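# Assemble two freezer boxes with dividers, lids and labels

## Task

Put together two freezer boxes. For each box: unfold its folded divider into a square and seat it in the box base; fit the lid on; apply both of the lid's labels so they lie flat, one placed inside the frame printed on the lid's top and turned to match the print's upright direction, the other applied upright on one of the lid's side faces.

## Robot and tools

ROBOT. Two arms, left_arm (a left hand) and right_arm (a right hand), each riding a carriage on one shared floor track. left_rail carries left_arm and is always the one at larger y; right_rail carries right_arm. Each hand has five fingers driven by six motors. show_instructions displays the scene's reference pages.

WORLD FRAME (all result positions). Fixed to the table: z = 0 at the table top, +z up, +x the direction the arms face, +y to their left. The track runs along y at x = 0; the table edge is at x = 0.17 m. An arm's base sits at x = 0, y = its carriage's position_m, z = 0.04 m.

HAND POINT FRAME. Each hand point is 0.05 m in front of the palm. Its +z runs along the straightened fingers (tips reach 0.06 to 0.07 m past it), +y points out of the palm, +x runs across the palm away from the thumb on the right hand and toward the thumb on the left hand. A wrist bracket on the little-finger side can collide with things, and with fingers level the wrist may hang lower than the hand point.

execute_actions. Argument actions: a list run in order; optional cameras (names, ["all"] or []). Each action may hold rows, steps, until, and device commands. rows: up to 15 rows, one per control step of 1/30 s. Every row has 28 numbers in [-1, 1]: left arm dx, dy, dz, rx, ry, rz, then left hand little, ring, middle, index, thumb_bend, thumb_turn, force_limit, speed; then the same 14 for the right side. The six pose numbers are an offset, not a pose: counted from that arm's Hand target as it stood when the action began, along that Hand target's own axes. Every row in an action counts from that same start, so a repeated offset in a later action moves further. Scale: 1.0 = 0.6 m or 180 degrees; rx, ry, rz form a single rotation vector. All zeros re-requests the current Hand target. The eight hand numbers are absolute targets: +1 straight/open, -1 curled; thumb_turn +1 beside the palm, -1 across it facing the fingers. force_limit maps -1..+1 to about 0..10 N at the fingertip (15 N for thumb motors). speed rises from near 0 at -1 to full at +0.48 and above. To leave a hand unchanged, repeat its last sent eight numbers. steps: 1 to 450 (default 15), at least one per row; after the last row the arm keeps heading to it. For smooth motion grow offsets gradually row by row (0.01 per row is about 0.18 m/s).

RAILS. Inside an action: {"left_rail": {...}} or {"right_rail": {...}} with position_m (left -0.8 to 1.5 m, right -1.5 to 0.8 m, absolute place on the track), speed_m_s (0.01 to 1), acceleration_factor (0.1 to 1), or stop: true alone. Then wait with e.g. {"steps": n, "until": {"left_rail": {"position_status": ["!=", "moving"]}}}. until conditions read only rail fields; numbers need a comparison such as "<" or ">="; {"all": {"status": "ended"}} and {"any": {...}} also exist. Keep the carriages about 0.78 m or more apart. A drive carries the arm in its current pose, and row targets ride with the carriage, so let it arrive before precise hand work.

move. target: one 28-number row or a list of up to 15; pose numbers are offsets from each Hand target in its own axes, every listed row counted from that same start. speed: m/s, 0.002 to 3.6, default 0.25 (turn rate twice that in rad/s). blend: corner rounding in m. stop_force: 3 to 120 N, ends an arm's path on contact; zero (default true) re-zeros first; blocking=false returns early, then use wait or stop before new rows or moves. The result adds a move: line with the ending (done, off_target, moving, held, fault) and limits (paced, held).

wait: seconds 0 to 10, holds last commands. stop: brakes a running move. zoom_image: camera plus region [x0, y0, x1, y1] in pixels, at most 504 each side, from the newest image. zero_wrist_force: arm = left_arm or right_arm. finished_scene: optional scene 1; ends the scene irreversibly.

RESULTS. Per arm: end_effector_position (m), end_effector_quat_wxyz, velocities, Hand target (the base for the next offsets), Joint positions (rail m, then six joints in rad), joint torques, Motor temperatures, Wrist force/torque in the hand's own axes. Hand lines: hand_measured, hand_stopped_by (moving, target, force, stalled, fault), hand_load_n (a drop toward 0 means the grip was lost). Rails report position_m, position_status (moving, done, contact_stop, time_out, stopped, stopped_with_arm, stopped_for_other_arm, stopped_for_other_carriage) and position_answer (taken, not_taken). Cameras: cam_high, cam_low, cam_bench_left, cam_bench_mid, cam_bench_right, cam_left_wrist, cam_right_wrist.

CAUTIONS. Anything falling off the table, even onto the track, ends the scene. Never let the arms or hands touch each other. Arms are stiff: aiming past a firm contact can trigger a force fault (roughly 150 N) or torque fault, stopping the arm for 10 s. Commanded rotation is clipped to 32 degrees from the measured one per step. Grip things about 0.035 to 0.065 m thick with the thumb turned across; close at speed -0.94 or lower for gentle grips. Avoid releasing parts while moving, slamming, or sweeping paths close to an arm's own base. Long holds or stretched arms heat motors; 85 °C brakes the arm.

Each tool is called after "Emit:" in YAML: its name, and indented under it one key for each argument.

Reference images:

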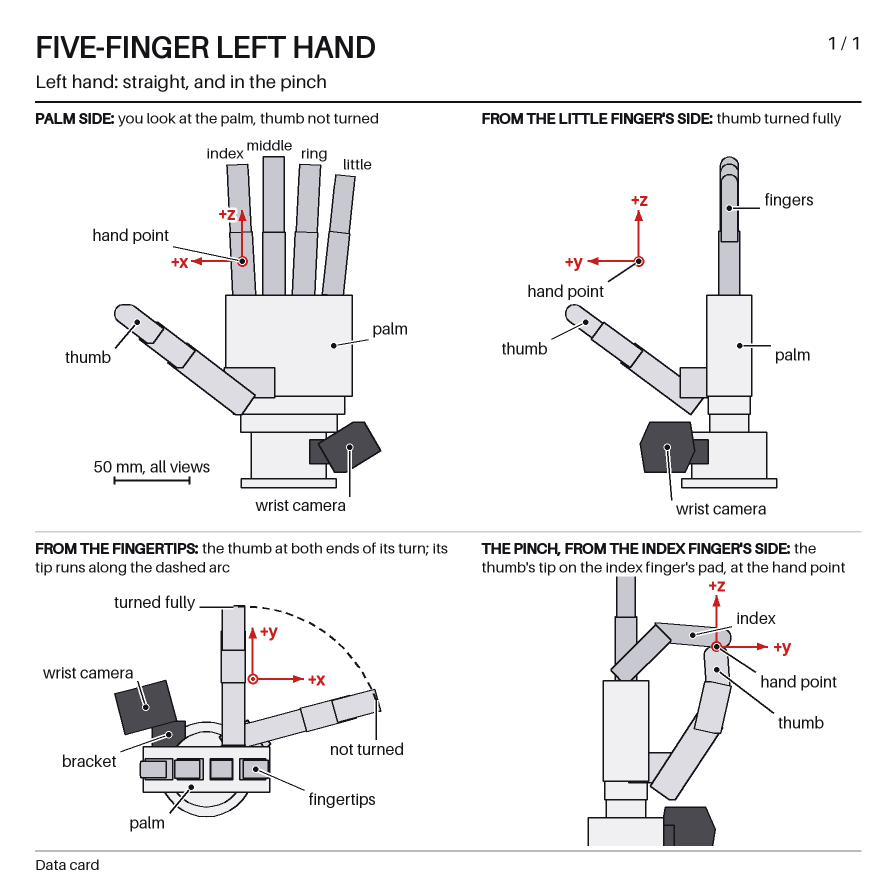

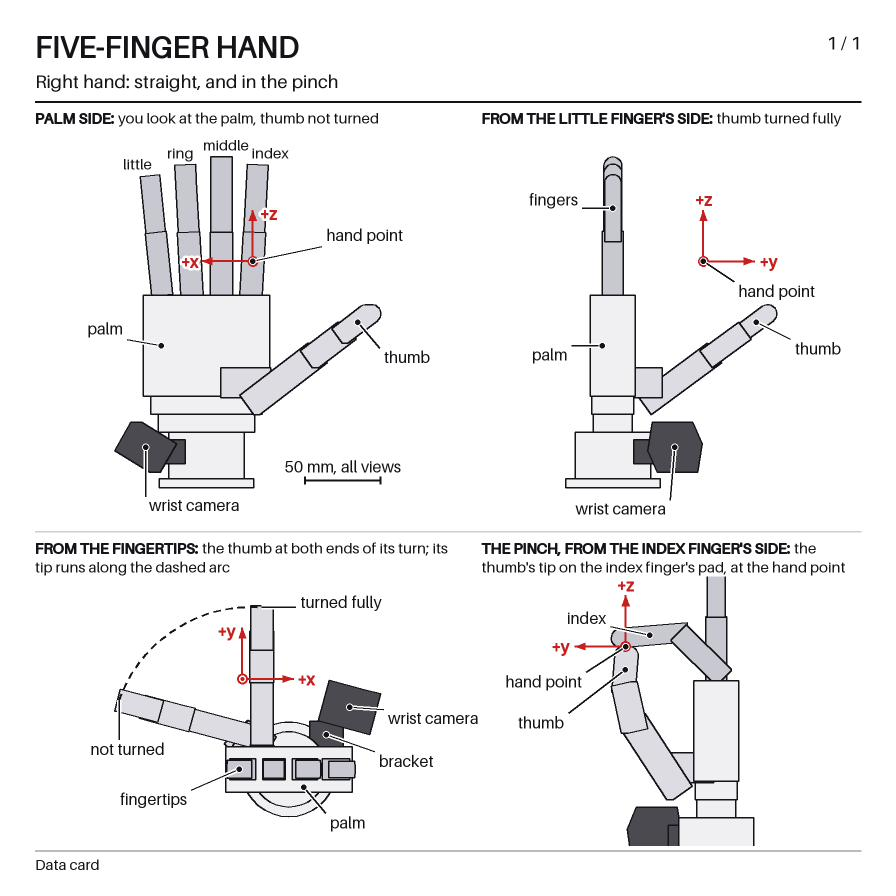

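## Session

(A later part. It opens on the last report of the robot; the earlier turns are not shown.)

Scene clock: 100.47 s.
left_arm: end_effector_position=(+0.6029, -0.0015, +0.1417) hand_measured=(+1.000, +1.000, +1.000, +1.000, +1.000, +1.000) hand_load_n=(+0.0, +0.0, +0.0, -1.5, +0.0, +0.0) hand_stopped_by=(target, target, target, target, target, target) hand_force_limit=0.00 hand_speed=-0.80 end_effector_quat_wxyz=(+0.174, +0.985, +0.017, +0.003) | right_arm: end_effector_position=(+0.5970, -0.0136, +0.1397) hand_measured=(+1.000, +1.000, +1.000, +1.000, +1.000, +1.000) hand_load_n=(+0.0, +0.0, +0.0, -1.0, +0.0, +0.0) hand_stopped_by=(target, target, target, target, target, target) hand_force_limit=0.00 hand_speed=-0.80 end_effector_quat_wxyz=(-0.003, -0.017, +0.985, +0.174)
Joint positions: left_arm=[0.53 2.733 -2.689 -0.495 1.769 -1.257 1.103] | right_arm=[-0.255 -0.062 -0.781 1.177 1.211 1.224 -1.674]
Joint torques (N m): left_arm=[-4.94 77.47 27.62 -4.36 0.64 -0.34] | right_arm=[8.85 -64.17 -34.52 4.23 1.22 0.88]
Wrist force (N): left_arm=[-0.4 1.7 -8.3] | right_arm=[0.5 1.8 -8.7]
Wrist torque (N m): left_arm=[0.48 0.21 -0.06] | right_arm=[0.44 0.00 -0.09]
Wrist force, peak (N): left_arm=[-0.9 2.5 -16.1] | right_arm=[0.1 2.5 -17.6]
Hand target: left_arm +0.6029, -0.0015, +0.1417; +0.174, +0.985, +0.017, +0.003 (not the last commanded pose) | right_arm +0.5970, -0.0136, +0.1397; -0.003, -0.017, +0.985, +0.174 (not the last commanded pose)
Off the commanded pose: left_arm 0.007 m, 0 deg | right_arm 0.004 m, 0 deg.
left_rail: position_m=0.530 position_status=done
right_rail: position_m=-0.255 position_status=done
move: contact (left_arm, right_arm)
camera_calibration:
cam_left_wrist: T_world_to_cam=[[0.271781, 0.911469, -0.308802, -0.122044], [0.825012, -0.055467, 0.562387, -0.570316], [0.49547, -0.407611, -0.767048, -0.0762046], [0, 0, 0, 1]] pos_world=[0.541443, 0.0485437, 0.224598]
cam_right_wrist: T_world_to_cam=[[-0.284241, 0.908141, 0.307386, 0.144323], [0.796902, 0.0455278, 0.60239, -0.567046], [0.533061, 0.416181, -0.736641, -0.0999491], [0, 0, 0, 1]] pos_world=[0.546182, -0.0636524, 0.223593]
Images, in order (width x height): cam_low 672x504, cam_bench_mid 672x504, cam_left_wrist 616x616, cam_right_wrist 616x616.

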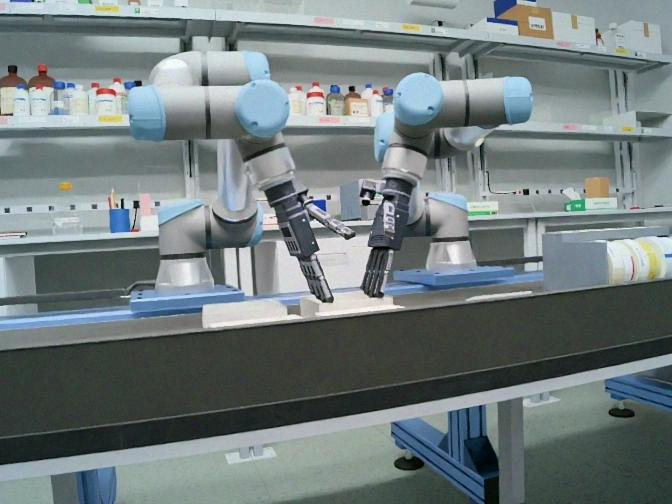

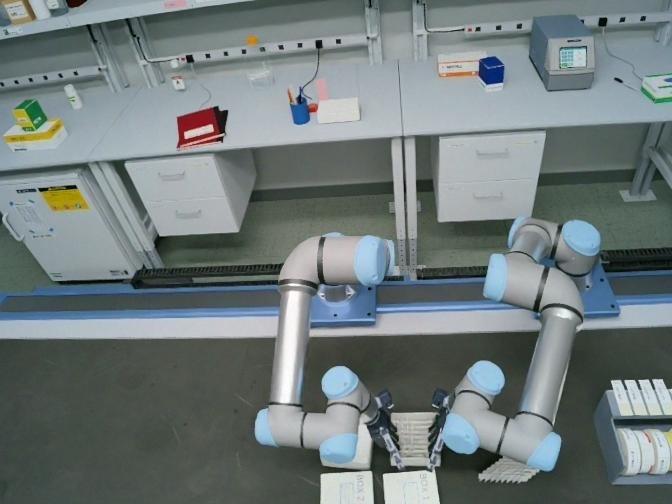

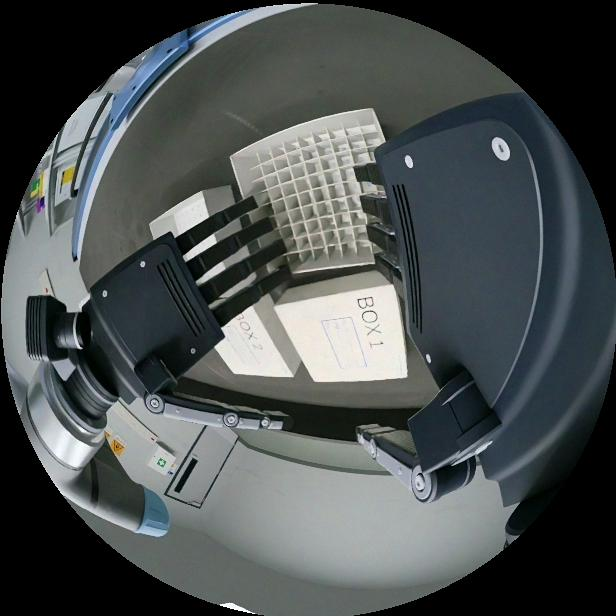

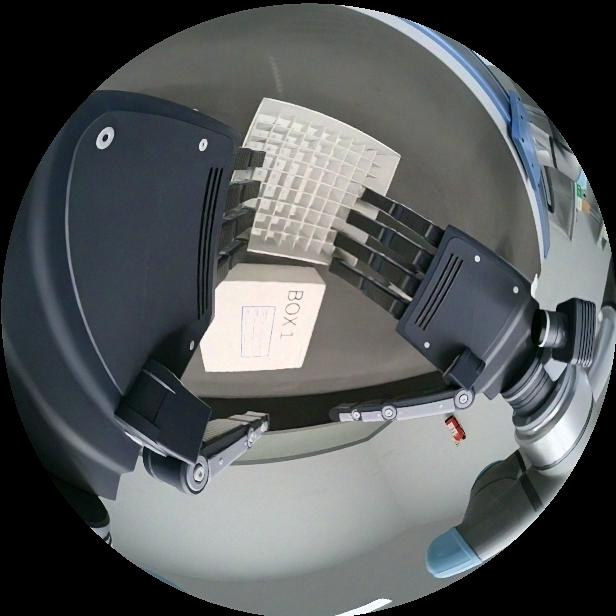

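Emit:
zoom_image:
  camera: "cam_low"
  region: [260, 250, 420, 340]

Emit:
zoom_image:
  camera: "cam_left_wrist"
  region: [210, 90, 420, 300]

Emit:
zoom_image:
  camera: "cam_right_wrist"
  region: [220, 80, 420, 280]

Scaled by 3.150 from the camera's 672x504 image, which has a finer 960x720 frame.

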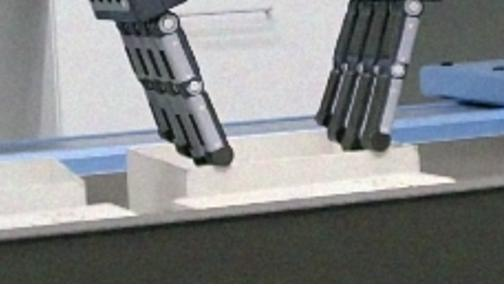

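Scaled by 2.400 from the camera's 616x616 image, which has a finer 880x880 frame.

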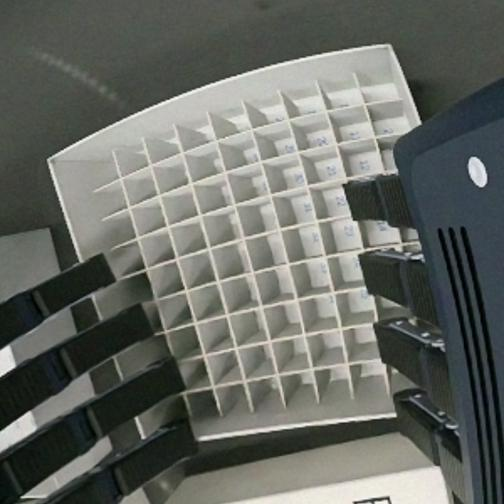

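Scaled by 2.520 from the camera's 616x616 image, which has a finer 880x880 frame.

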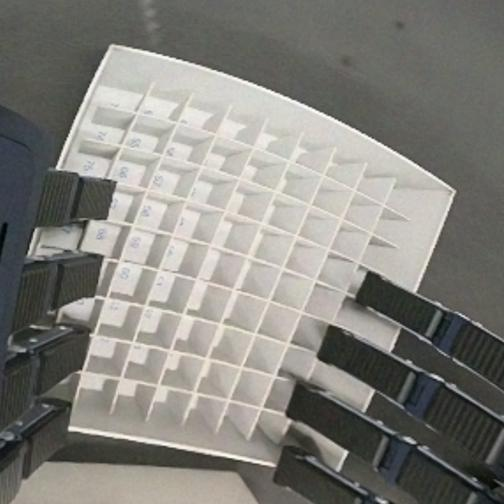

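Emit:
move:
  target: [0,0.0342,-0.094,0,0,0, 1,1,1,1,1,1,0,-0.8, 0,0.0342,-0.094,0,0,0, 1,1,1,1,1,1,0,-0.8]
  speed: 0.15

Emit:
move:
  target: [-0.05,-0.08,-0.18,0,0,0, 1,1,1,1,1,1,0,-0.8, 0.05,-0.08,-0.18,0,0,0, 1,1,1,1,1,1,0,-0.8]
  speed: 0.25
  cameras: ["cam_high", "cam_bench_mid", "cam_low", "cam_left_wrist", "cam_right_wrist"]

Scene clock: 104.17 s.
left_arm: end_effector_position=(+0.6029, -0.0015, +0.2018) hand_measured=(+1.000, +1.000, +1.000, +1.000, +1.000, +1.000) hand_load_n=(+0.0, +0.0, +0.0, +0.0, +0.0, +0.0) hand_stopped_by=(target, target, target, target, target, target) hand_force_limit=0.00 hand_speed=-0.80 end_effector_quat_wxyz=(+0.174, +0.985, +0.017, +0.003) | right_arm: end_effector_position=(+0.5970, -0.0136, +0.1997) hand_measured=(+1.000, +1.000, +1.000, +1.000, +1.000, +1.000) hand_load_n=(+0.0, +0.0, +0.0, +0.0, +0.0, +0.0) hand_stopped_by=(target, target, target, target, target, target) hand_force_limit=0.00 hand_speed=-0.80 end_effector_quat_wxyz=(-0.003, -0.017, +0.985, +0.174)
Joint positions: left_arm=[0.53 2.733 -2.703 -0.314 1.601 -1.257 1.103] | right_arm=[-0.255 -0.062 -0.832 1.106 1.333 1.224 -1.674]
Joint torques (N m): left_arm=[5.56 38.11 30.21 -4.48 -0.75 0.95] | right_arm=[-9.08 -69.01 -37.73 5.2 1.97 -0.97]
Wrist force (N): left_arm=[-0.9 -0.2 -0.2] | right_arm=[-0.3 0.3 -0.7]
Wrist torque (N m): left_arm=[-0.03 0.15 -0.08] | right_arm=[0.03 0.03 -0.17]
Wrist force, peak (N): left_arm=[-0.6 1.8 -8.8] | right_arm=[0.5 2.0 -9.7]
Hand target: left_arm +0.6029, -0.0015, +0.2018; +0.174, +0.985, +0.017, +0.003 | right_arm +0.5970, -0.0136, +0.1997; -0.003, -0.017, +0.985, +0.174
Off the commanded pose: left_arm 0.000 m, 0 deg | right_arm 0.000 m, 0 deg.
left_rail: position_m=0.530 position_status=done
right_rail: position_m=-0.255 position_status=done
move: done

Scene clock: 105.30 s.
left_arm: end_effector_position=(+0.5700, +0.0795, +0.2868) hand_measured=(+1.000, +1.000, +1.000, +1.000, +1.000, +1.000) hand_load_n=(+0.0, +0.0, +0.0, +0.0, +0.0, +0.0) hand_stopped_by=(target, target, target, target, target, target) hand_force_limit=0.00 hand_speed=-0.80 end_effector_quat_wxyz=(+0.174, +0.985, +0.017, +0.003) | right_arm: end_effector_position=(+0.5699, -0.0967, +0.2848) hand_measured=(+1.000, +1.000, +1.000, +1.000, +1.000, +1.000) hand_load_n=(+0.0, +0.0, +0.0, +0.0, +0.0, +0.0) hand_stopped_by=(target, target, target, target, target, target) hand_force_limit=0.00 hand_speed=-0.80 end_effector_quat_wxyz=(-0.003, -0.017, +0.985, +0.174)
Joint positions: left_arm=[0.53 2.834 -2.389 -0.701 1.641 -1.243 1.208] | right_arm=[-0.255 -0.219 -0.971 1.132 1.501 1.234 -1.841]
Joint torques (N m): left_arm=[6.58 78.71 5.15 0.79 2.34 1.34] | right_arm=[-8.47 -65.41 -36.35 5.39 1.77 -1.28]
Wrist force (N): left_arm=[-0.7 -0.3 -0.4] | right_arm=[0.4 0.2 -0.6]
Wrist torque (N m): left_arm=[-0.01 0.13 -0.15] | right_arm=[0.00 -0.05 -0.01]
Wrist force, peak (N): left_arm=[-1.3 -0.5 -1.7] | right_arm=[0.3 4.5 1.5]
Hand target: left_arm +0.5700, +0.0795, +0.2868; +0.174, +0.985, +0.017, +0.003 | right_arm +0.5699, -0.0967, +0.2848; -0.003, -0.017, +0.985, +0.174
Off the commanded pose: left_arm 0.000 m, 0 deg | right_arm 0.000 m, 0 deg.
left_rail: position_m=0.530 position_status=done
right_rail: position_m=-0.255 position_status=done
move: done
camera_calibration:
cam_left_wrist: T_world_to_cam=[[0.271841, 0.911477, -0.308726, -0.142184], [0.825014, -0.0555729, 0.562373, -0.620265], [0.495433, -0.40758, -0.767089, 0.0844417], [0, 0, 0, 1]] pos_world=[0.508544, 0.129544, 0.369699]
cam_right_wrist: T_world_to_cam=[[-0.284225, 0.908154, 0.307363, 0.167546], [0.796934, 0.045553, 0.602346, -0.629089], [0.533022, 0.41615, -0.736686, 0.0558735], [0, 0, 0, 1]] pos_world=[0.519182, -0.146752, 0.368593]
Images, in order (width x height): cam_high 672x504, cam_low 672x504, cam_bench_mid 672x504, cam_left_wrist 616x616, cam_right_wrist 616x616.

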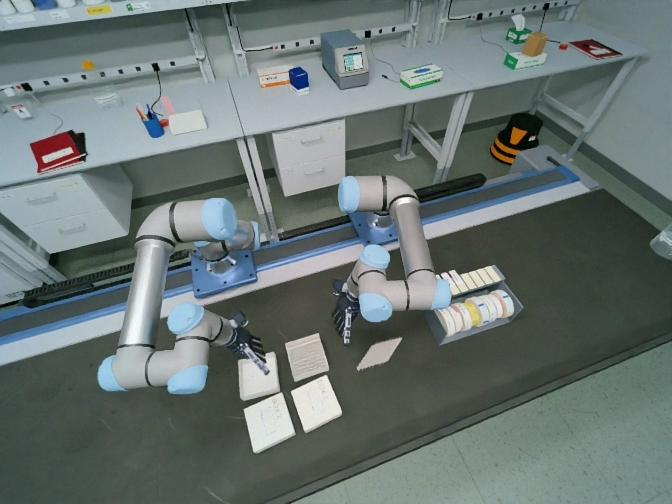

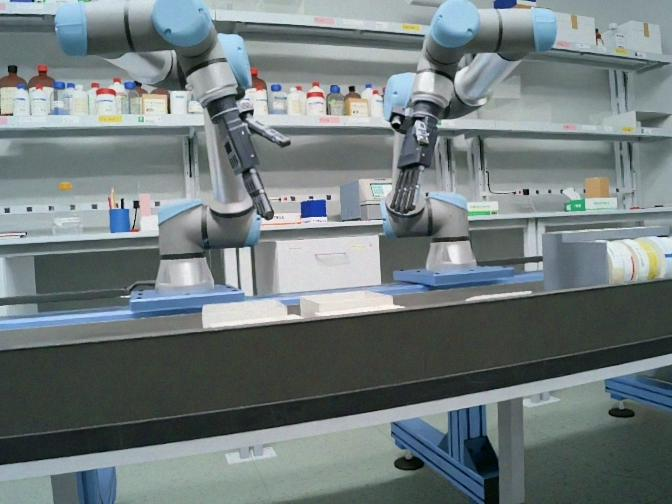

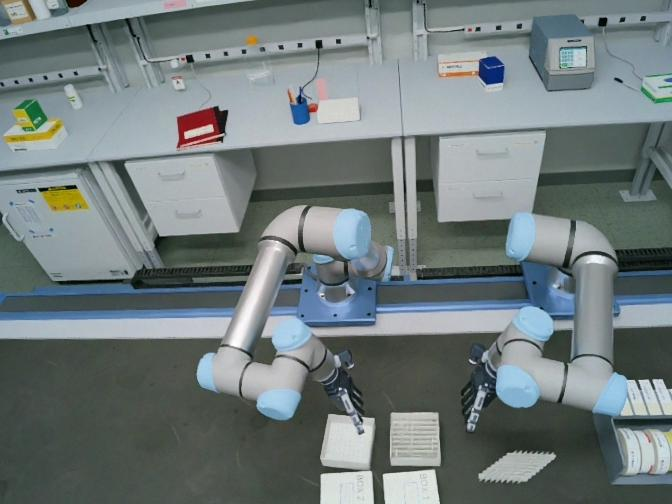

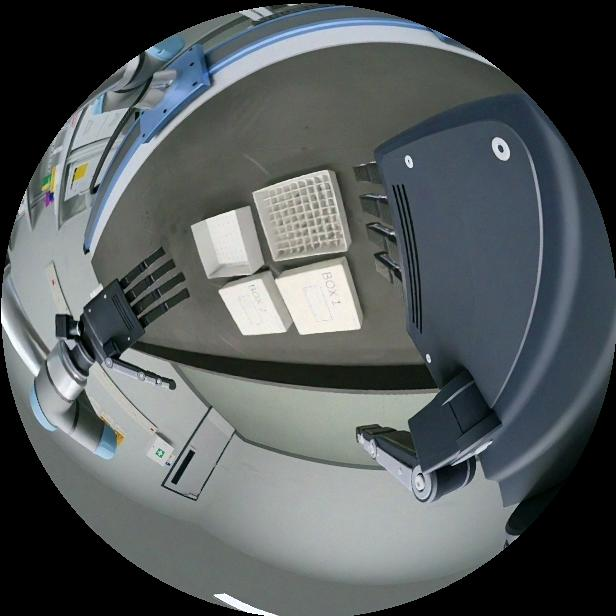

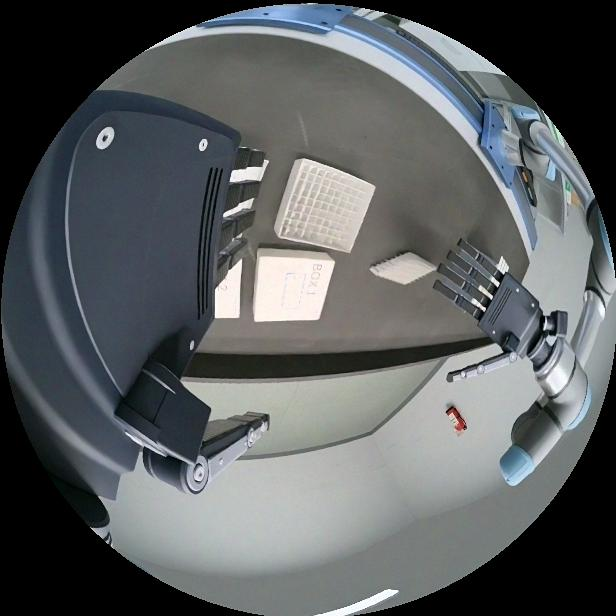

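Emit:
zoom_image:
  camera: "cam_bench_mid"
  region: [310, 400, 570, 504]

Emit:
zoom_image:
  camera: "cam_left_wrist"
  region: [180, 150, 370, 340]

Emit:
zoom_image:
  camera: "cam_right_wrist"
  region: [230, 130, 450, 350]

Scaled by 1.938 from the camera's 672x504 image, which has a finer 960x720 frame.

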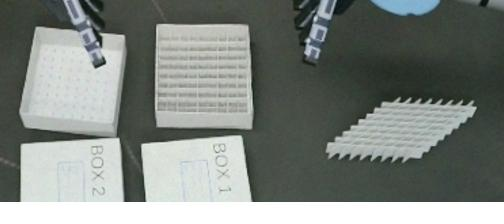

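Scaled by 2.653 from the camera's 616x616 image, which has a finer 880x880 frame.

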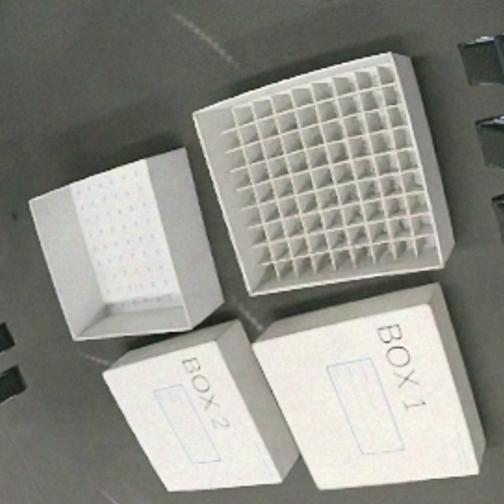

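Scaled by 2.291 from the camera's 616x616 image, which has a finer 880x880 frame.

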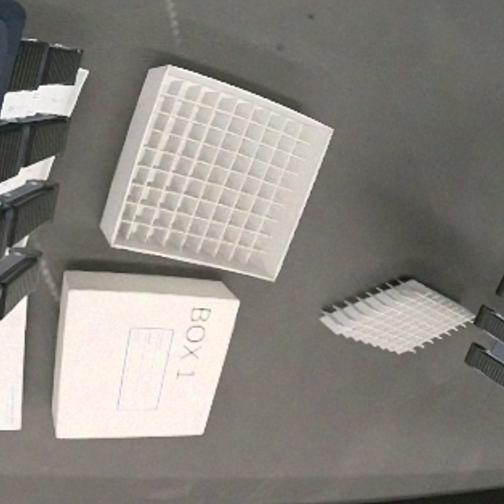

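Emit:
execute_actions:
  actions:
    - {"left_rail": {"position_m": 0.74}, "steps": 12}
    - {"right_rail": {"position_m": -0.04}, "steps": 90, "until": {"all": {"status": "ended"}}}

Scene clock: 111.30 s.
left_arm: end_effector_position=(+0.5700, +0.2895, +0.2868) hand_measured=(+1.000, +1.000, +1.000, +1.000, +1.000, +1.000) hand_load_n=(+0.0, +0.0, +0.0, +0.0, +0.0, +0.0) hand_stopped_by=(target, target, target, target, target, target) hand_force_limit=0.00 hand_speed=-0.80 end_effector_quat_wxyz=(+0.174, +0.985, +0.017, +0.003) | right_arm: end_effector_position=(+0.5699, +0.1183, +0.2848) hand_measured=(+1.000, +1.000, +1.000, +1.000, +1.000, +1.000) hand_load_n=(+0.0, +0.0, +0.0, +0.0, -0.5, +0.0) hand_stopped_by=(target, target, target, target, target, target) hand_force_limit=0.00 hand_speed=-0.80 end_effector_quat_wxyz=(-0.003, -0.017, +0.985, +0.174)
Joint positions: left_arm=[0.74 2.834 -2.389 -0.701 1.641 -1.243 1.208] | right_arm=[-0.04 -0.219 -0.971 1.132 1.501 1.234 -1.841]
Joint torques (N m): left_arm=[-6.46 72.63 7.78 -0.18 -0.45 1.2] | right_arm=[3.65 -56.49 -36.59 4.72 0.65 -1.31]
Wrist force (N): left_arm=[-0.7 -0.2 -0.2] | right_arm=[0.3 0.8 -0.6]
Wrist torque (N m): left_arm=[0.00 0.15 -0.16] | right_arm=[0.08 -0.03 0.00]
Wrist force, peak (N): left_arm=[0.6 -2.8 -0.8] | right_arm=[0.5 3.3 0.4]
Hand target: left_arm +0.5700, +0.2895, +0.2868; +0.174, +0.985, +0.017, +0.003 | right_arm +0.5699, +0.1183, +0.2848; -0.003, -0.017, +0.985, +0.174
Off the commanded pose: left_arm 0.000 m, 0 deg | right_arm 0.000 m, 0 deg.
left_rail: position_m=0.740 position_status=done
right_rail: position_m=-0.040 position_status=done

Emit:
move:
  target: [0.1021,-0.1711,0.0918,0,0.02565,-0.0705, 1,1,1,1,1,1,0,-0.8, -0.1893,0.0208,0.158,0,0.02565,-0.0705, 1,1,1,1,1,1,0,-0.8]
  speed: 0.2
  cameras: ["cam_left_wrist", "cam_right_wrist", "cam_bench_mid", "cam_high"]

Scene clock: 113.20 s.
left_arm: end_effector_position=(+0.6286, +0.3692, +0.2000) hand_measured=(+1.000, +1.000, +1.000, +1.000, +1.000, +1.000) hand_load_n=(+0.0, +0.0, +0.0, +0.0, +0.0, +0.0) hand_stopped_by=(target, target, target, target, target, target) hand_force_limit=0.00 hand_speed=-0.80 end_effector_quat_wxyz=(+0.172, +0.976, +0.133, +0.024) | right_arm: end_effector_position=(+0.6818, +0.1664, +0.2000) hand_measured=(+1.000, +1.000, +1.000, +1.000, +1.000, +1.000) hand_load_n=(+0.0, +0.0, -0.5, +0.0, +0.0, +0.0) hand_stopped_by=(target, target, target, target, target, target) hand_force_limit=0.00 hand_speed=-0.80 end_effector_quat_wxyz=(-0.024, -0.133, +0.976, +0.172)
Joint positions: left_arm=[0.74 2.954 -2.381 -0.928 1.898 -1.259 1.087] | right_arm=[-0.04 -0.105 -0.425 0.364 1.764 1.247 -1.968]
Joint torques (N m): left_arm=[6.42 31.38 6.41 0.75 -1 -1.2] | right_arm=[11.92 -39.5 -38.65 5.07 1.96 -1.43]
Wrist force (N): left_arm=[-0.1 0.0 -0.3] | right_arm=[0.3 0.2 -0.8]
Wrist torque (N m): left_arm=[0.00 0.05 -0.02] | right_arm=[0.04 -0.01 -0.03]
Wrist force, peak (N): left_arm=[-3.0 3.2 0.4] | right_arm=[0.2 -3.5 -2.2]
Hand target: left_arm +0.6286, +0.3692, +0.2000; +0.172, +0.976, +0.133, +0.024 | right_arm +0.6818, +0.1664, +0.2000; -0.024, -0.133, +0.976, +0.172
Off the commanded pose: left_arm 0.000 m, 0 deg | right_arm 0.000 m, 0 deg.
left_rail: position_m=0.740 position_status=done
right_rail: position_m=-0.040 position_status=done
move: done
camera_calibration:
cam_left_wrist: T_world_to_cam=[[0.0515387, 0.94971, -0.308859, -0.324549], [0.815161, 0.138661, 0.562392, -0.669047], [0.576937, -0.280755, -0.767021, 0.00882798], [0, 0, 0, 1]] pos_world=[0.557015, 0.403477, 0.282798]
cam_right_wrist: T_world_to_cam=[[-0.488395, 0.816676, 0.307426, 0.14088], [0.764219, 0.230235, 0.602462, -0.687614], [0.421236, 0.529181, -0.736565, -0.11833], [0, 0, 0, 1]] pos_world=[0.644138, 0.105878, 0.283794]
Images, in order (width x height): cam_high 672x504, cam_bench_mid 672x504, cam_left_wrist 616x616, cam_right_wrist 616x616.

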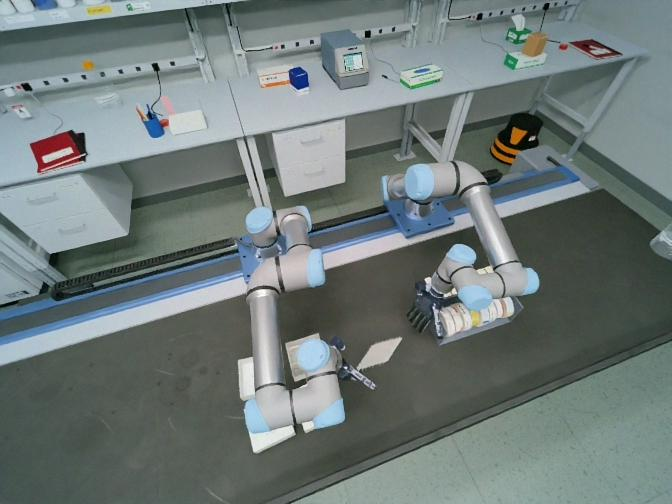

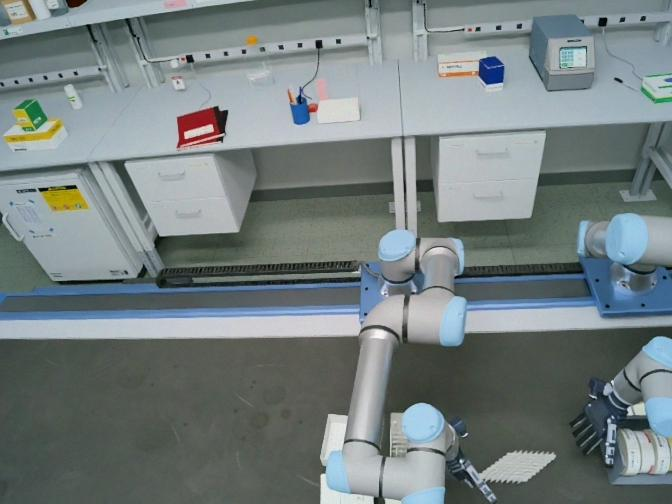

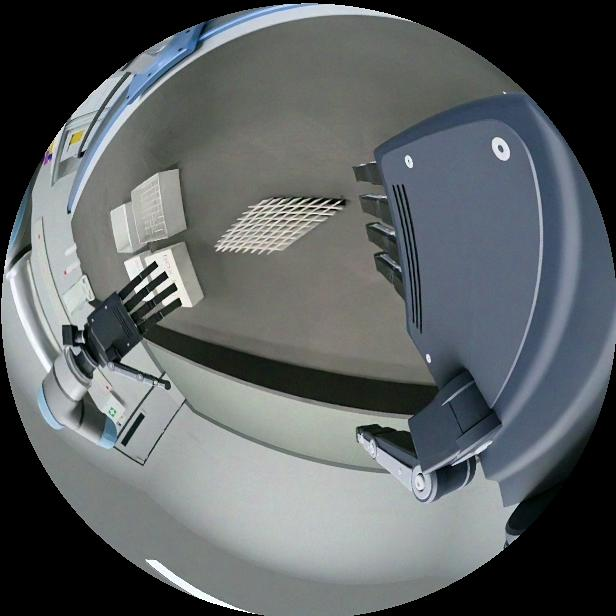

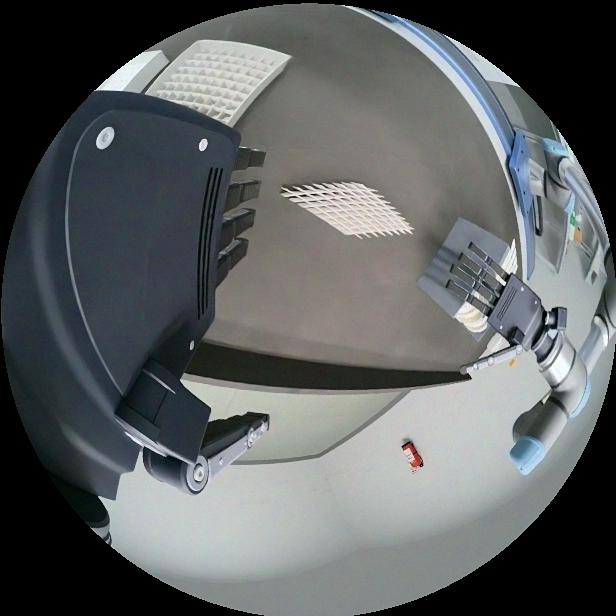

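Emit:
zoom_image:
  camera: "cam_left_wrist"
  region: [200, 150, 420, 310]

Emit:
zoom_image:
  camera: "cam_right_wrist"
  region: [210, 130, 430, 290]

Scaled by 2.291 from the camera's 616x616 image, which has a finer 880x880 frame.

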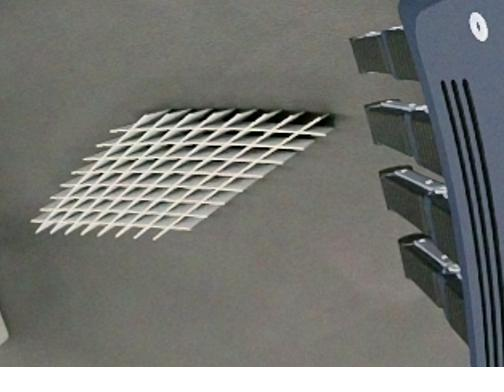

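Scaled by 2.291 from the camera's 616x616 image, which has a finer 880x880 frame.

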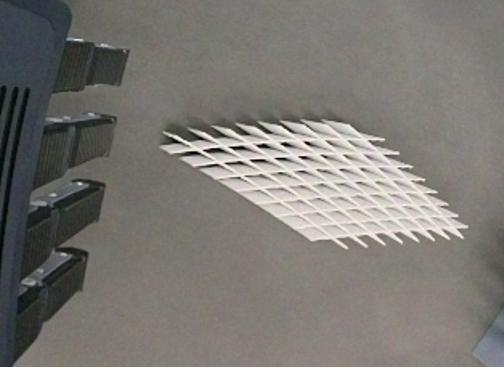

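Emit:
move:
  target: [-0.0075,-0.0409,0.1636,0,0,0, 1,1,1,1,1,1,0,-0.8, 0,-0.0203,0.1688,0,0,0, 1,1,1,1,1,1,0,-0.8]
  speed: 0.12

Emit:
move:
  target: [0,0.0744,0.0271,0,0,0, 1,1,1,1,1,1,0,-0.8, 0,0.0744,0.0271,0,0,0, 1,1,1,1,1,1,0,-0.8]
  speed: 0.05
  stop_force: 12
  cameras: ["cam_left_wrist", "cam_right_wrist"]

Scene clock: 115.90 s.
left_arm: end_effector_position=(+0.6271, +0.3578, +0.0994) hand_measured=(+1.000, +1.000, +1.000, +1.000, +1.000, +1.000) hand_load_n=(+0.0, +0.0, +0.0, +0.0, +0.0, +0.0) hand_stopped_by=(target, target, target, target, target, target) hand_force_limit=0.00 hand_speed=-0.80 end_effector_quat_wxyz=(+0.172, +0.976, +0.133, +0.024) | right_arm: end_effector_position=(+0.6756, +0.1888, +0.1007) hand_measured=(+1.000, +1.000, +1.000, +1.000, +1.000, +1.000) hand_load_n=(+0.0, +0.0, +0.0, +0.0, +0.0, +0.0) hand_stopped_by=(target, target, target, target, target, target) hand_force_limit=0.00 hand_speed=-0.80 end_effector_quat_wxyz=(-0.024, -0.133, +0.976, +0.172)
Joint positions: left_arm=[0.74 2.935 -2.463 -1.04 2.099 -1.262 1.068] | right_arm=[-0.04 -0.073 -0.414 0.594 1.513 1.243 -1.935]
Joint torques (N m): left_arm=[-8.68 32.16 5.06 0.74 -0.86 -1.31] | right_arm=[12.34 -39.21 -2.04 1.03 -2.63 1.23]
Wrist force (N): left_arm=[-0.7 0.0 -0.1] | right_arm=[0.2 0.8 -0.4]
Wrist torque (N m): left_arm=[0.01 0.12 -0.08] | right_arm=[0.09 -0.01 -0.09]
Wrist force, peak (N): left_arm=[-0.9 -0.5 1.0] | right_arm=[0.1 0.9 -2.2]
Hand target: left_arm +0.6271, +0.3578, +0.0993; +0.172, +0.976, +0.133, +0.024 | right_arm +0.6756, +0.1888, +0.1006; -0.024, -0.133, +0.976, +0.172
Off the commanded pose: left_arm 0.000 m, 0 deg | right_arm 0.000 m, 0 deg.
left_rail: position_m=0.740 position_status=done
right_rail: position_m=-0.040 position_status=done
move: done

Scene clock: 117.80 s.
left_arm: end_effector_position=(+0.6398, +0.3121, +0.0993) hand_measured=(+1.000, +1.000, +1.000, +1.000, +1.000, +1.000) hand_load_n=(+0.0, +0.0, +0.0, +0.0, +0.0, +0.0) hand_stopped_by=(target, target, target, target, target, target) hand_force_limit=0.00 hand_speed=-0.80 end_effector_quat_wxyz=(+0.172, +0.976, +0.133, +0.024) | right_arm: end_effector_position=(+0.6629, +0.2345, +0.1006) hand_measured=(+1.000, +1.000, +1.000, +1.000, +1.000, +1.000) hand_load_n=(+0.0, +0.0, +0.0, -0.5, +0.0, +0.0) hand_stopped_by=(target, target, target, target, target, target) hand_force_limit=0.00 hand_speed=-0.80 end_effector_quat_wxyz=(-0.024, -0.133, +0.976, +0.172)
Joint positions: left_arm=[0.74 2.868 -2.549 -0.871 2.035 -1.274 0.998] | right_arm=[-0.04 -0.006 -0.437 0.634 1.473 1.236 -1.864]
Joint torques (N m): left_arm=[-7.13 34.38 30.46 -4.42 -1 -1.12] | right_arm=[13.36 -84.12 -3.31 0.53 -2.69 1.78]
Wrist force (N): left_arm=[-0.8 -0.4 -0.2] | right_arm=[0.2 0.5 -0.3]
Wrist torque (N m): left_arm=[-0.10 0.14 -0.06] | right_arm=[0.02 0.00 -0.07]
Wrist force, peak (N): left_arm=[-1.0 -0.4 -0.5] | right_arm=[0.4 1.0 -0.4]
Hand target: left_arm +0.6398, +0.3121, +0.0993; +0.172, +0.976, +0.133, +0.024 | right_arm +0.6629, +0.2345, +0.1006; -0.024, -0.133, +0.976, +0.172
Off the commanded pose: left_arm 0.000 m, 0 deg | right_arm 0.000 m, 0 deg.
left_rail: position_m=0.740 position_status=done
right_rail: position_m=-0.040 position_status=done
move: done
camera_calibration:
cam_left_wrist: T_world_to_cam=[[0.0515387, 0.94971, -0.308859, -0.301969], [0.815161, 0.138661, 0.562392, -0.613683], [0.576937, -0.280755, -0.767021, -0.0908271], [0, 0, 0, 1]] pos_world=[0.568215, 0.346377, 0.182198]
cam_right_wrist: T_world_to_cam=[[-0.488442, 0.816654, 0.307409, 0.106597], [0.764251, 0.23035, 0.602378, -0.629049], [0.421123, 0.529164, -0.736642, -0.21946], [0, 0, 0, 1]] pos_world=[0.625238, 0.173979, 0.184493]
Images, in order (width x height): cam_left_wrist 616x616, cam_right_wrist 616x616.

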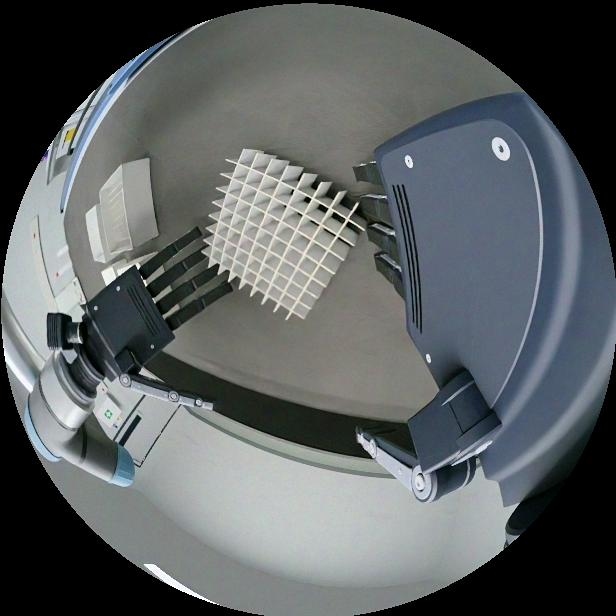

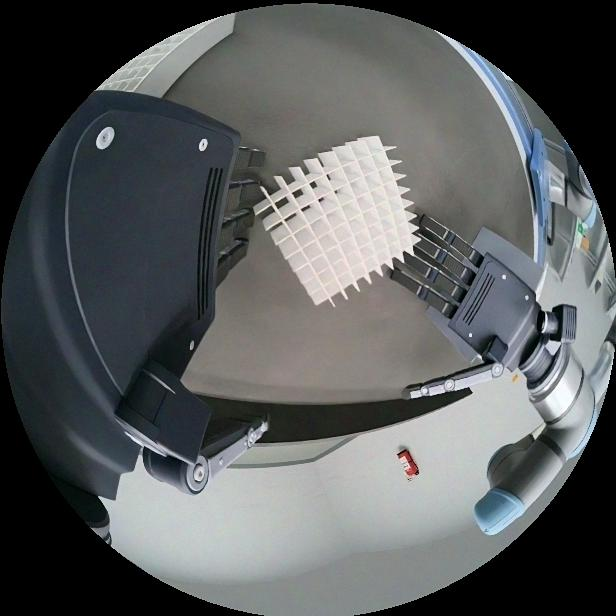

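Emit:
zoom_image:
  camera: "cam_left_wrist"
  region: [190, 130, 410, 340]

Emit:
zoom_image:
  camera: "cam_right_wrist"
  region: [230, 120, 450, 330]

Scaled by 2.291 from the camera's 616x616 image, which has a finer 880x880 frame.

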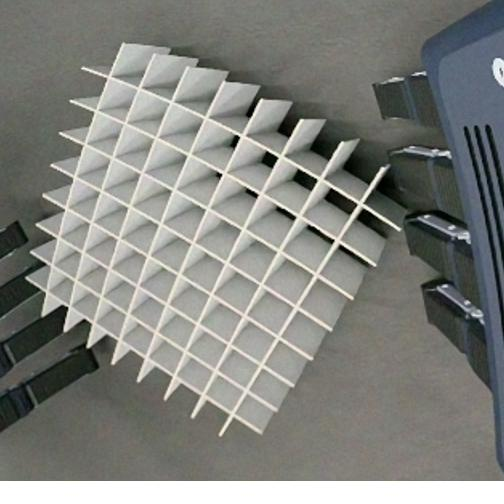

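Scaled by 2.291 from the camera's 616x616 image, which has a finer 880x880 frame.

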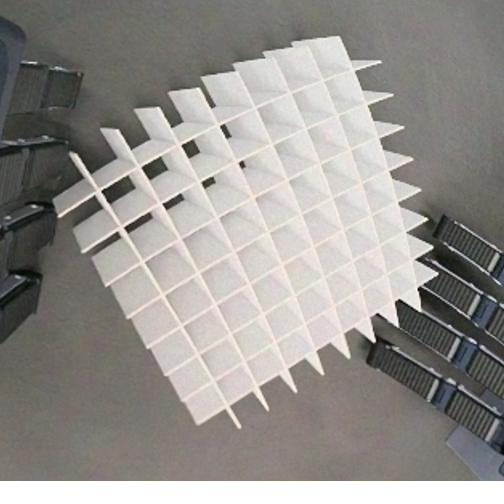

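Emit:
move:
  target:
    - [-0.0792,-0.0024,-0.0009,0,0.01092,-0.03003, 1,1,1,1,1,1,0,-0.8, 0.0682,0.003,0.0011,0,0.01092,-0.03003, 1,1,1,1,1,1,0,-0.8]
    - [-0.1599,-0.0041,-0.0015,0,0.02185,-0.06006, 1,1,1,1,1,1,0,-0.8, 0.1355,0.0065,0.0024,0,0.02185,-0.06006, 1,1,1,1,1,1,0,-0.8]
    - [-0.2412,-0.005,-0.0018,0,0.03277,-0.09008, 1,1,1,1,1,1,0,-0.8, 0.2038,0.0106,0.0039,0,0.03277,-0.09008, 1,1,1,1,1,1,0,-0.8]
    - [-0.323,-0.0052,-0.0019,0,0.0437,-0.1201, 1,1,1,1,1,1,0,-0.8, 0.2728,0.0151,0.0055,0,0.0437,-0.1201, 1,1,1,1,1,1,0,-0.8]
  speed: 0.08
  blend: [0.01, 0.01, 0.01, 0]
  cameras: ["cam_high", "cam_left_wrist", "cam_right_wrist"]

Scene clock: 122.67 s.
left_arm: end_effector_position=(+0.4522, +0.2635, +0.0993) hand_measured=(+1.000, +1.000, +1.000, +1.000, +1.000, +1.000) hand_load_n=(+0.0, +0.0, +0.0, +0.0, +0.0, +0.0) hand_stopped_by=(target, target, target, target, target, target) hand_force_limit=0.00 hand_speed=-0.80 end_effector_quat_wxyz=(+0.164, +0.930, +0.325, +0.057) | right_arm: end_effector_position=(+0.5026, +0.2001, +0.1007) hand_measured=(+1.000, +1.000, +1.000, +1.000, +1.000, +1.000) hand_load_n=(+0.0, +0.0, +0.0, +0.0, +0.0, +0.0) hand_stopped_by=(target, target, target, target, target, target) hand_force_limit=0.00 hand_speed=-0.80 end_effector_quat_wxyz=(-0.057, -0.325, +0.930, +0.164)
Joint positions: left_arm=[0.74 2.557 -2.204 -1.469 2.436 -1.465 0.296] | right_arm=[-0.04 -0.042 -0.727 1.241 1.291 1.309 -2.316]
Joint torques (N m): left_arm=[-5.3 66.74 3.94 0.77 -1.37 -1.37] | right_arm=[-11.57 -71.79 -0.11 1.1 1.95 -1.15]
Wrist force (N): left_arm=[-0.8 -0.6 -0.4] | right_arm=[0.4 0.1 -0.6]
Wrist torque (N m): left_arm=[-0.06 0.10 -0.07] | right_arm=[-0.04 -0.04 -0.05]
Wrist force, peak (N): left_arm=[-1.4 -0.5 -0.3] | right_arm=[0.0 0.2 -1.3]
Hand target: left_arm +0.4521, +0.2635, +0.0993; +0.164, +0.930, +0.325, +0.057 | right_arm +0.5026, +0.2001, +0.1007; -0.057, -0.325, +0.930, +0.164
Off the commanded pose: left_arm 0.000 m, 0 deg | right_arm 0.000 m, 0 deg.
left_rail: position_m=0.740 position_status=done
right_rail: position_m=-0.040 position_status=done
move: done
camera_calibration:
cam_left_wrist: T_world_to_cam=[[-0.323689, 0.894302, -0.308949, -0.061849], [0.696184, 0.44624, 0.562315, -0.4813], [0.640745, -0.0330703, -0.767041, -0.0903935], [0, 0, 0, 1]] pos_world=[0.372972, 0.267098, 0.182198]
cam_right_wrist: T_world_to_cam=[[-0.768762, 0.560777, 0.307463, 0.248485], [0.613426, 0.510607, 0.602486, -0.478906], [0.180868, 0.651775, -0.73653, -0.0375277], [0, 0, 0, 1]] pos_world=[0.491587, 0.129647, 0.184494]
Images, in order (width x height): cam_high 672x504, cam_left_wrist 616x616, cam_right_wrist 616x616.

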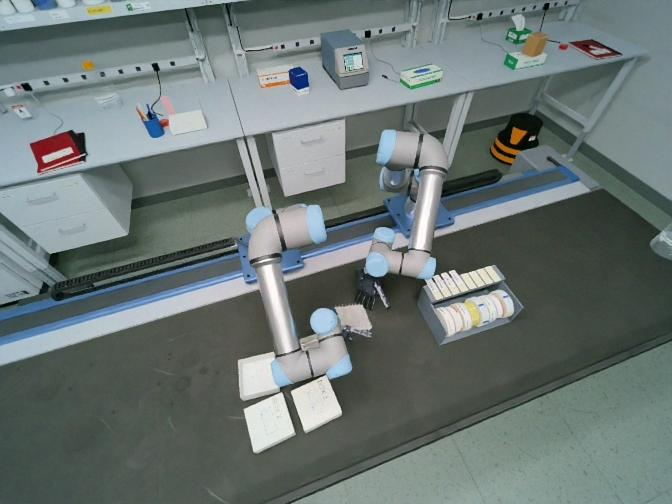

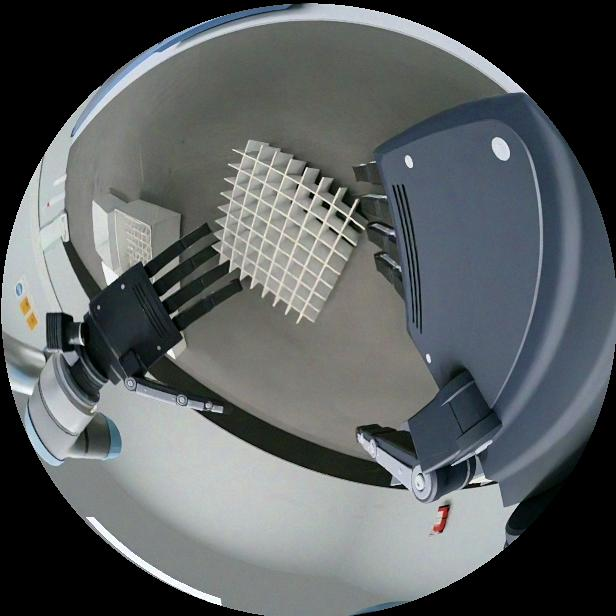

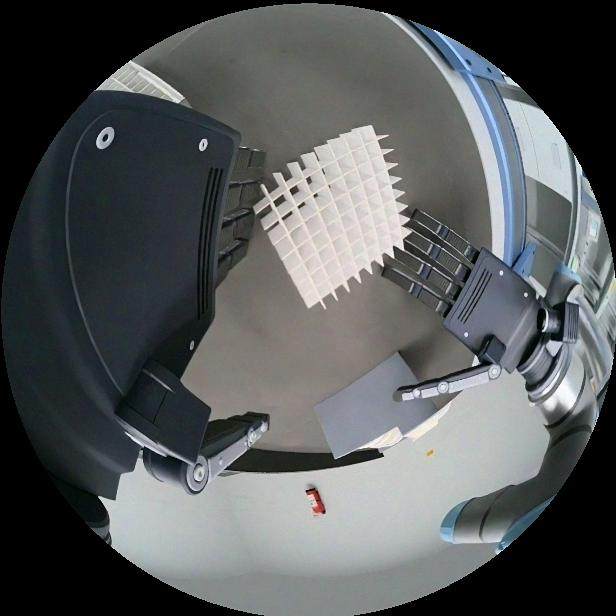

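Emit:
zoom_image:
  camera: "cam_left_wrist"
  region: [190, 120, 410, 340]

Emit:
zoom_image:
  camera: "cam_right_wrist"
  region: [220, 110, 440, 330]

Scaled by 2.291 from the camera's 616x616 image, which has a finer 880x880 frame.

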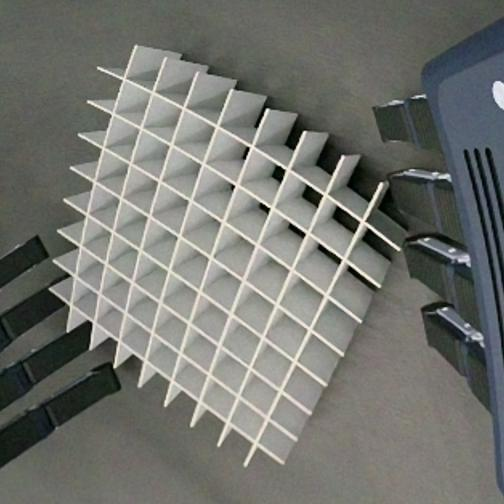

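Scaled by 2.291 from the camera's 616x616 image, which has a finer 880x880 frame.

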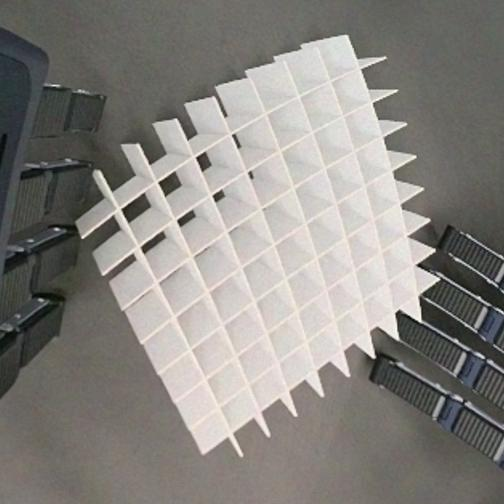

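Emit:
move:
  target:
    - [0,-0.094,-0.0342,0,0,0, 1,1,1,1,1,1,0,-0.8, 0,-0.094,-0.0342,0,0,0, 1,1,1,1,1,1,0,-0.8]
    - [0.0515,0.0592,0.0114,0,-0.07695,0.2115, 1,1,1,1,1,1,0,-0.8, 0.0793,-0.0124,-0.0139,0,-0.07695,0.2115, 1,1,1,1,1,1,0,-0.8]
  speed: [0.1, 0.15]
  blend: [0.01, 0]
  cameras: ["cam_left_wrist", "cam_right_wrist"]

Scene clock: 128.17 s.
left_arm: end_effector_position=(+0.4985, +0.2548, +0.1050) hand_measured=(+1.000, +1.000, +1.000, +1.000, +1.000, +1.000) hand_load_n=(+0.5, +0.0, +0.0, +0.0, +0.0, +0.0) hand_stopped_by=(target, target, target, target, target, target) hand_force_limit=0.00 hand_speed=-0.80 end_effector_quat_wxyz=(+0.174, +0.985, -0.017, -0.003) | right_arm: end_effector_position=(+0.4715, +0.1627, +0.1060) hand_measured=(+1.000, +1.000, +1.000, +1.000, +1.000, +1.000) hand_load_n=(-0.5, +0.0, +0.0, +0.0, +0.0, +0.0) hand_stopped_by=(target, target, target, target, target, target) hand_force_limit=0.00 hand_speed=-0.80 end_effector_quat_wxyz=(+0.003, +0.017, +0.985, +0.174)
Joint positions: left_arm=[0.74 2.746 -2.386 -1.179 2.123 -1.245 1.188] | right_arm=[-0.04 -0.167 -1.032 1.728 0.923 1.225 -1.711]
Joint torques (N m): left_arm=[8.86 28.82 26.8 -4.96 2.25 1.64] | right_arm=[9.33 -55.89 2.29 0.82 -2.52 0.94]
Wrist force (N): left_arm=[-0.9 -0.4 -0.1] | right_arm=[-0.2 0.3 -0.7]
Wrist torque (N m): left_arm=[-0.04 0.13 -0.16] | right_arm=[0.05 0.00 -0.21]
Wrist force, peak (N): left_arm=[-2.0 -0.8 -0.3] | right_arm=[0.2 1.3 -0.8]
Hand target: left_arm +0.4986, +0.2547, +0.1050; +0.174, +0.985, -0.017, -0.003 | right_arm +0.4715, +0.1627, +0.1060; +0.003, +0.017, +0.985, +0.174
Off the commanded pose: left_arm 0.000 m, 0 deg | right_arm 0.000 m, 0 deg.
left_rail: position_m=0.740 position_status=done
right_rail: position_m=-0.040 position_status=done
move: done
camera_calibration:
cam_left_wrist: T_world_to_cam=[[0.334738, 0.890288, -0.308768, -0.364563], [0.819093, -0.112905, 0.56244, -0.431765], [0.465872, -0.44118, -0.767022, 0.0751244], [0, 0, 0, 1]] pos_world=[0.440691, 0.308961, 0.187898]
cam_right_wrist: T_world_to_cam=[[-0.220201, 0.925766, 0.307359, -0.0740889], [0.798167, -0.0101326, 0.602351, -0.446321], [0.56075, 0.377962, -0.736685, -0.138214], [0, 0, 0, 1]] pos_world=[0.417428, 0.116306, 0.189793]
Images, in order (width x height): cam_left_wrist 616x616, cam_right_wrist 616x616.

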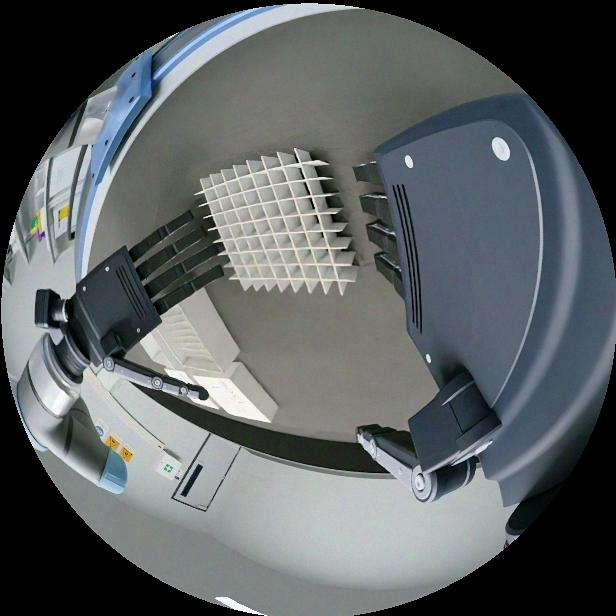

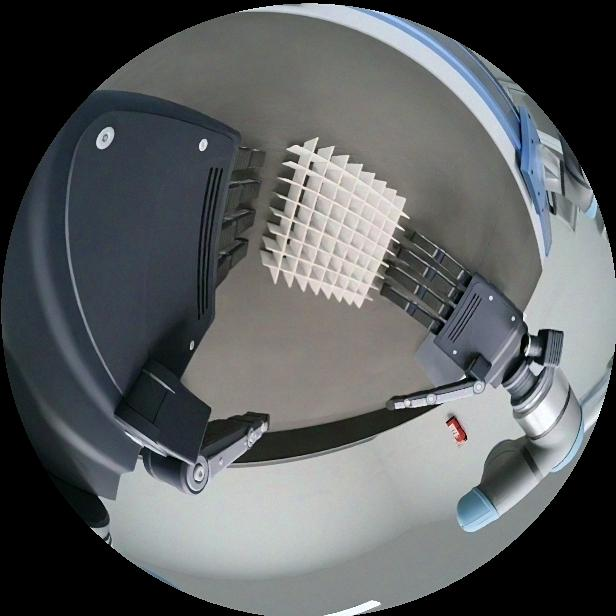

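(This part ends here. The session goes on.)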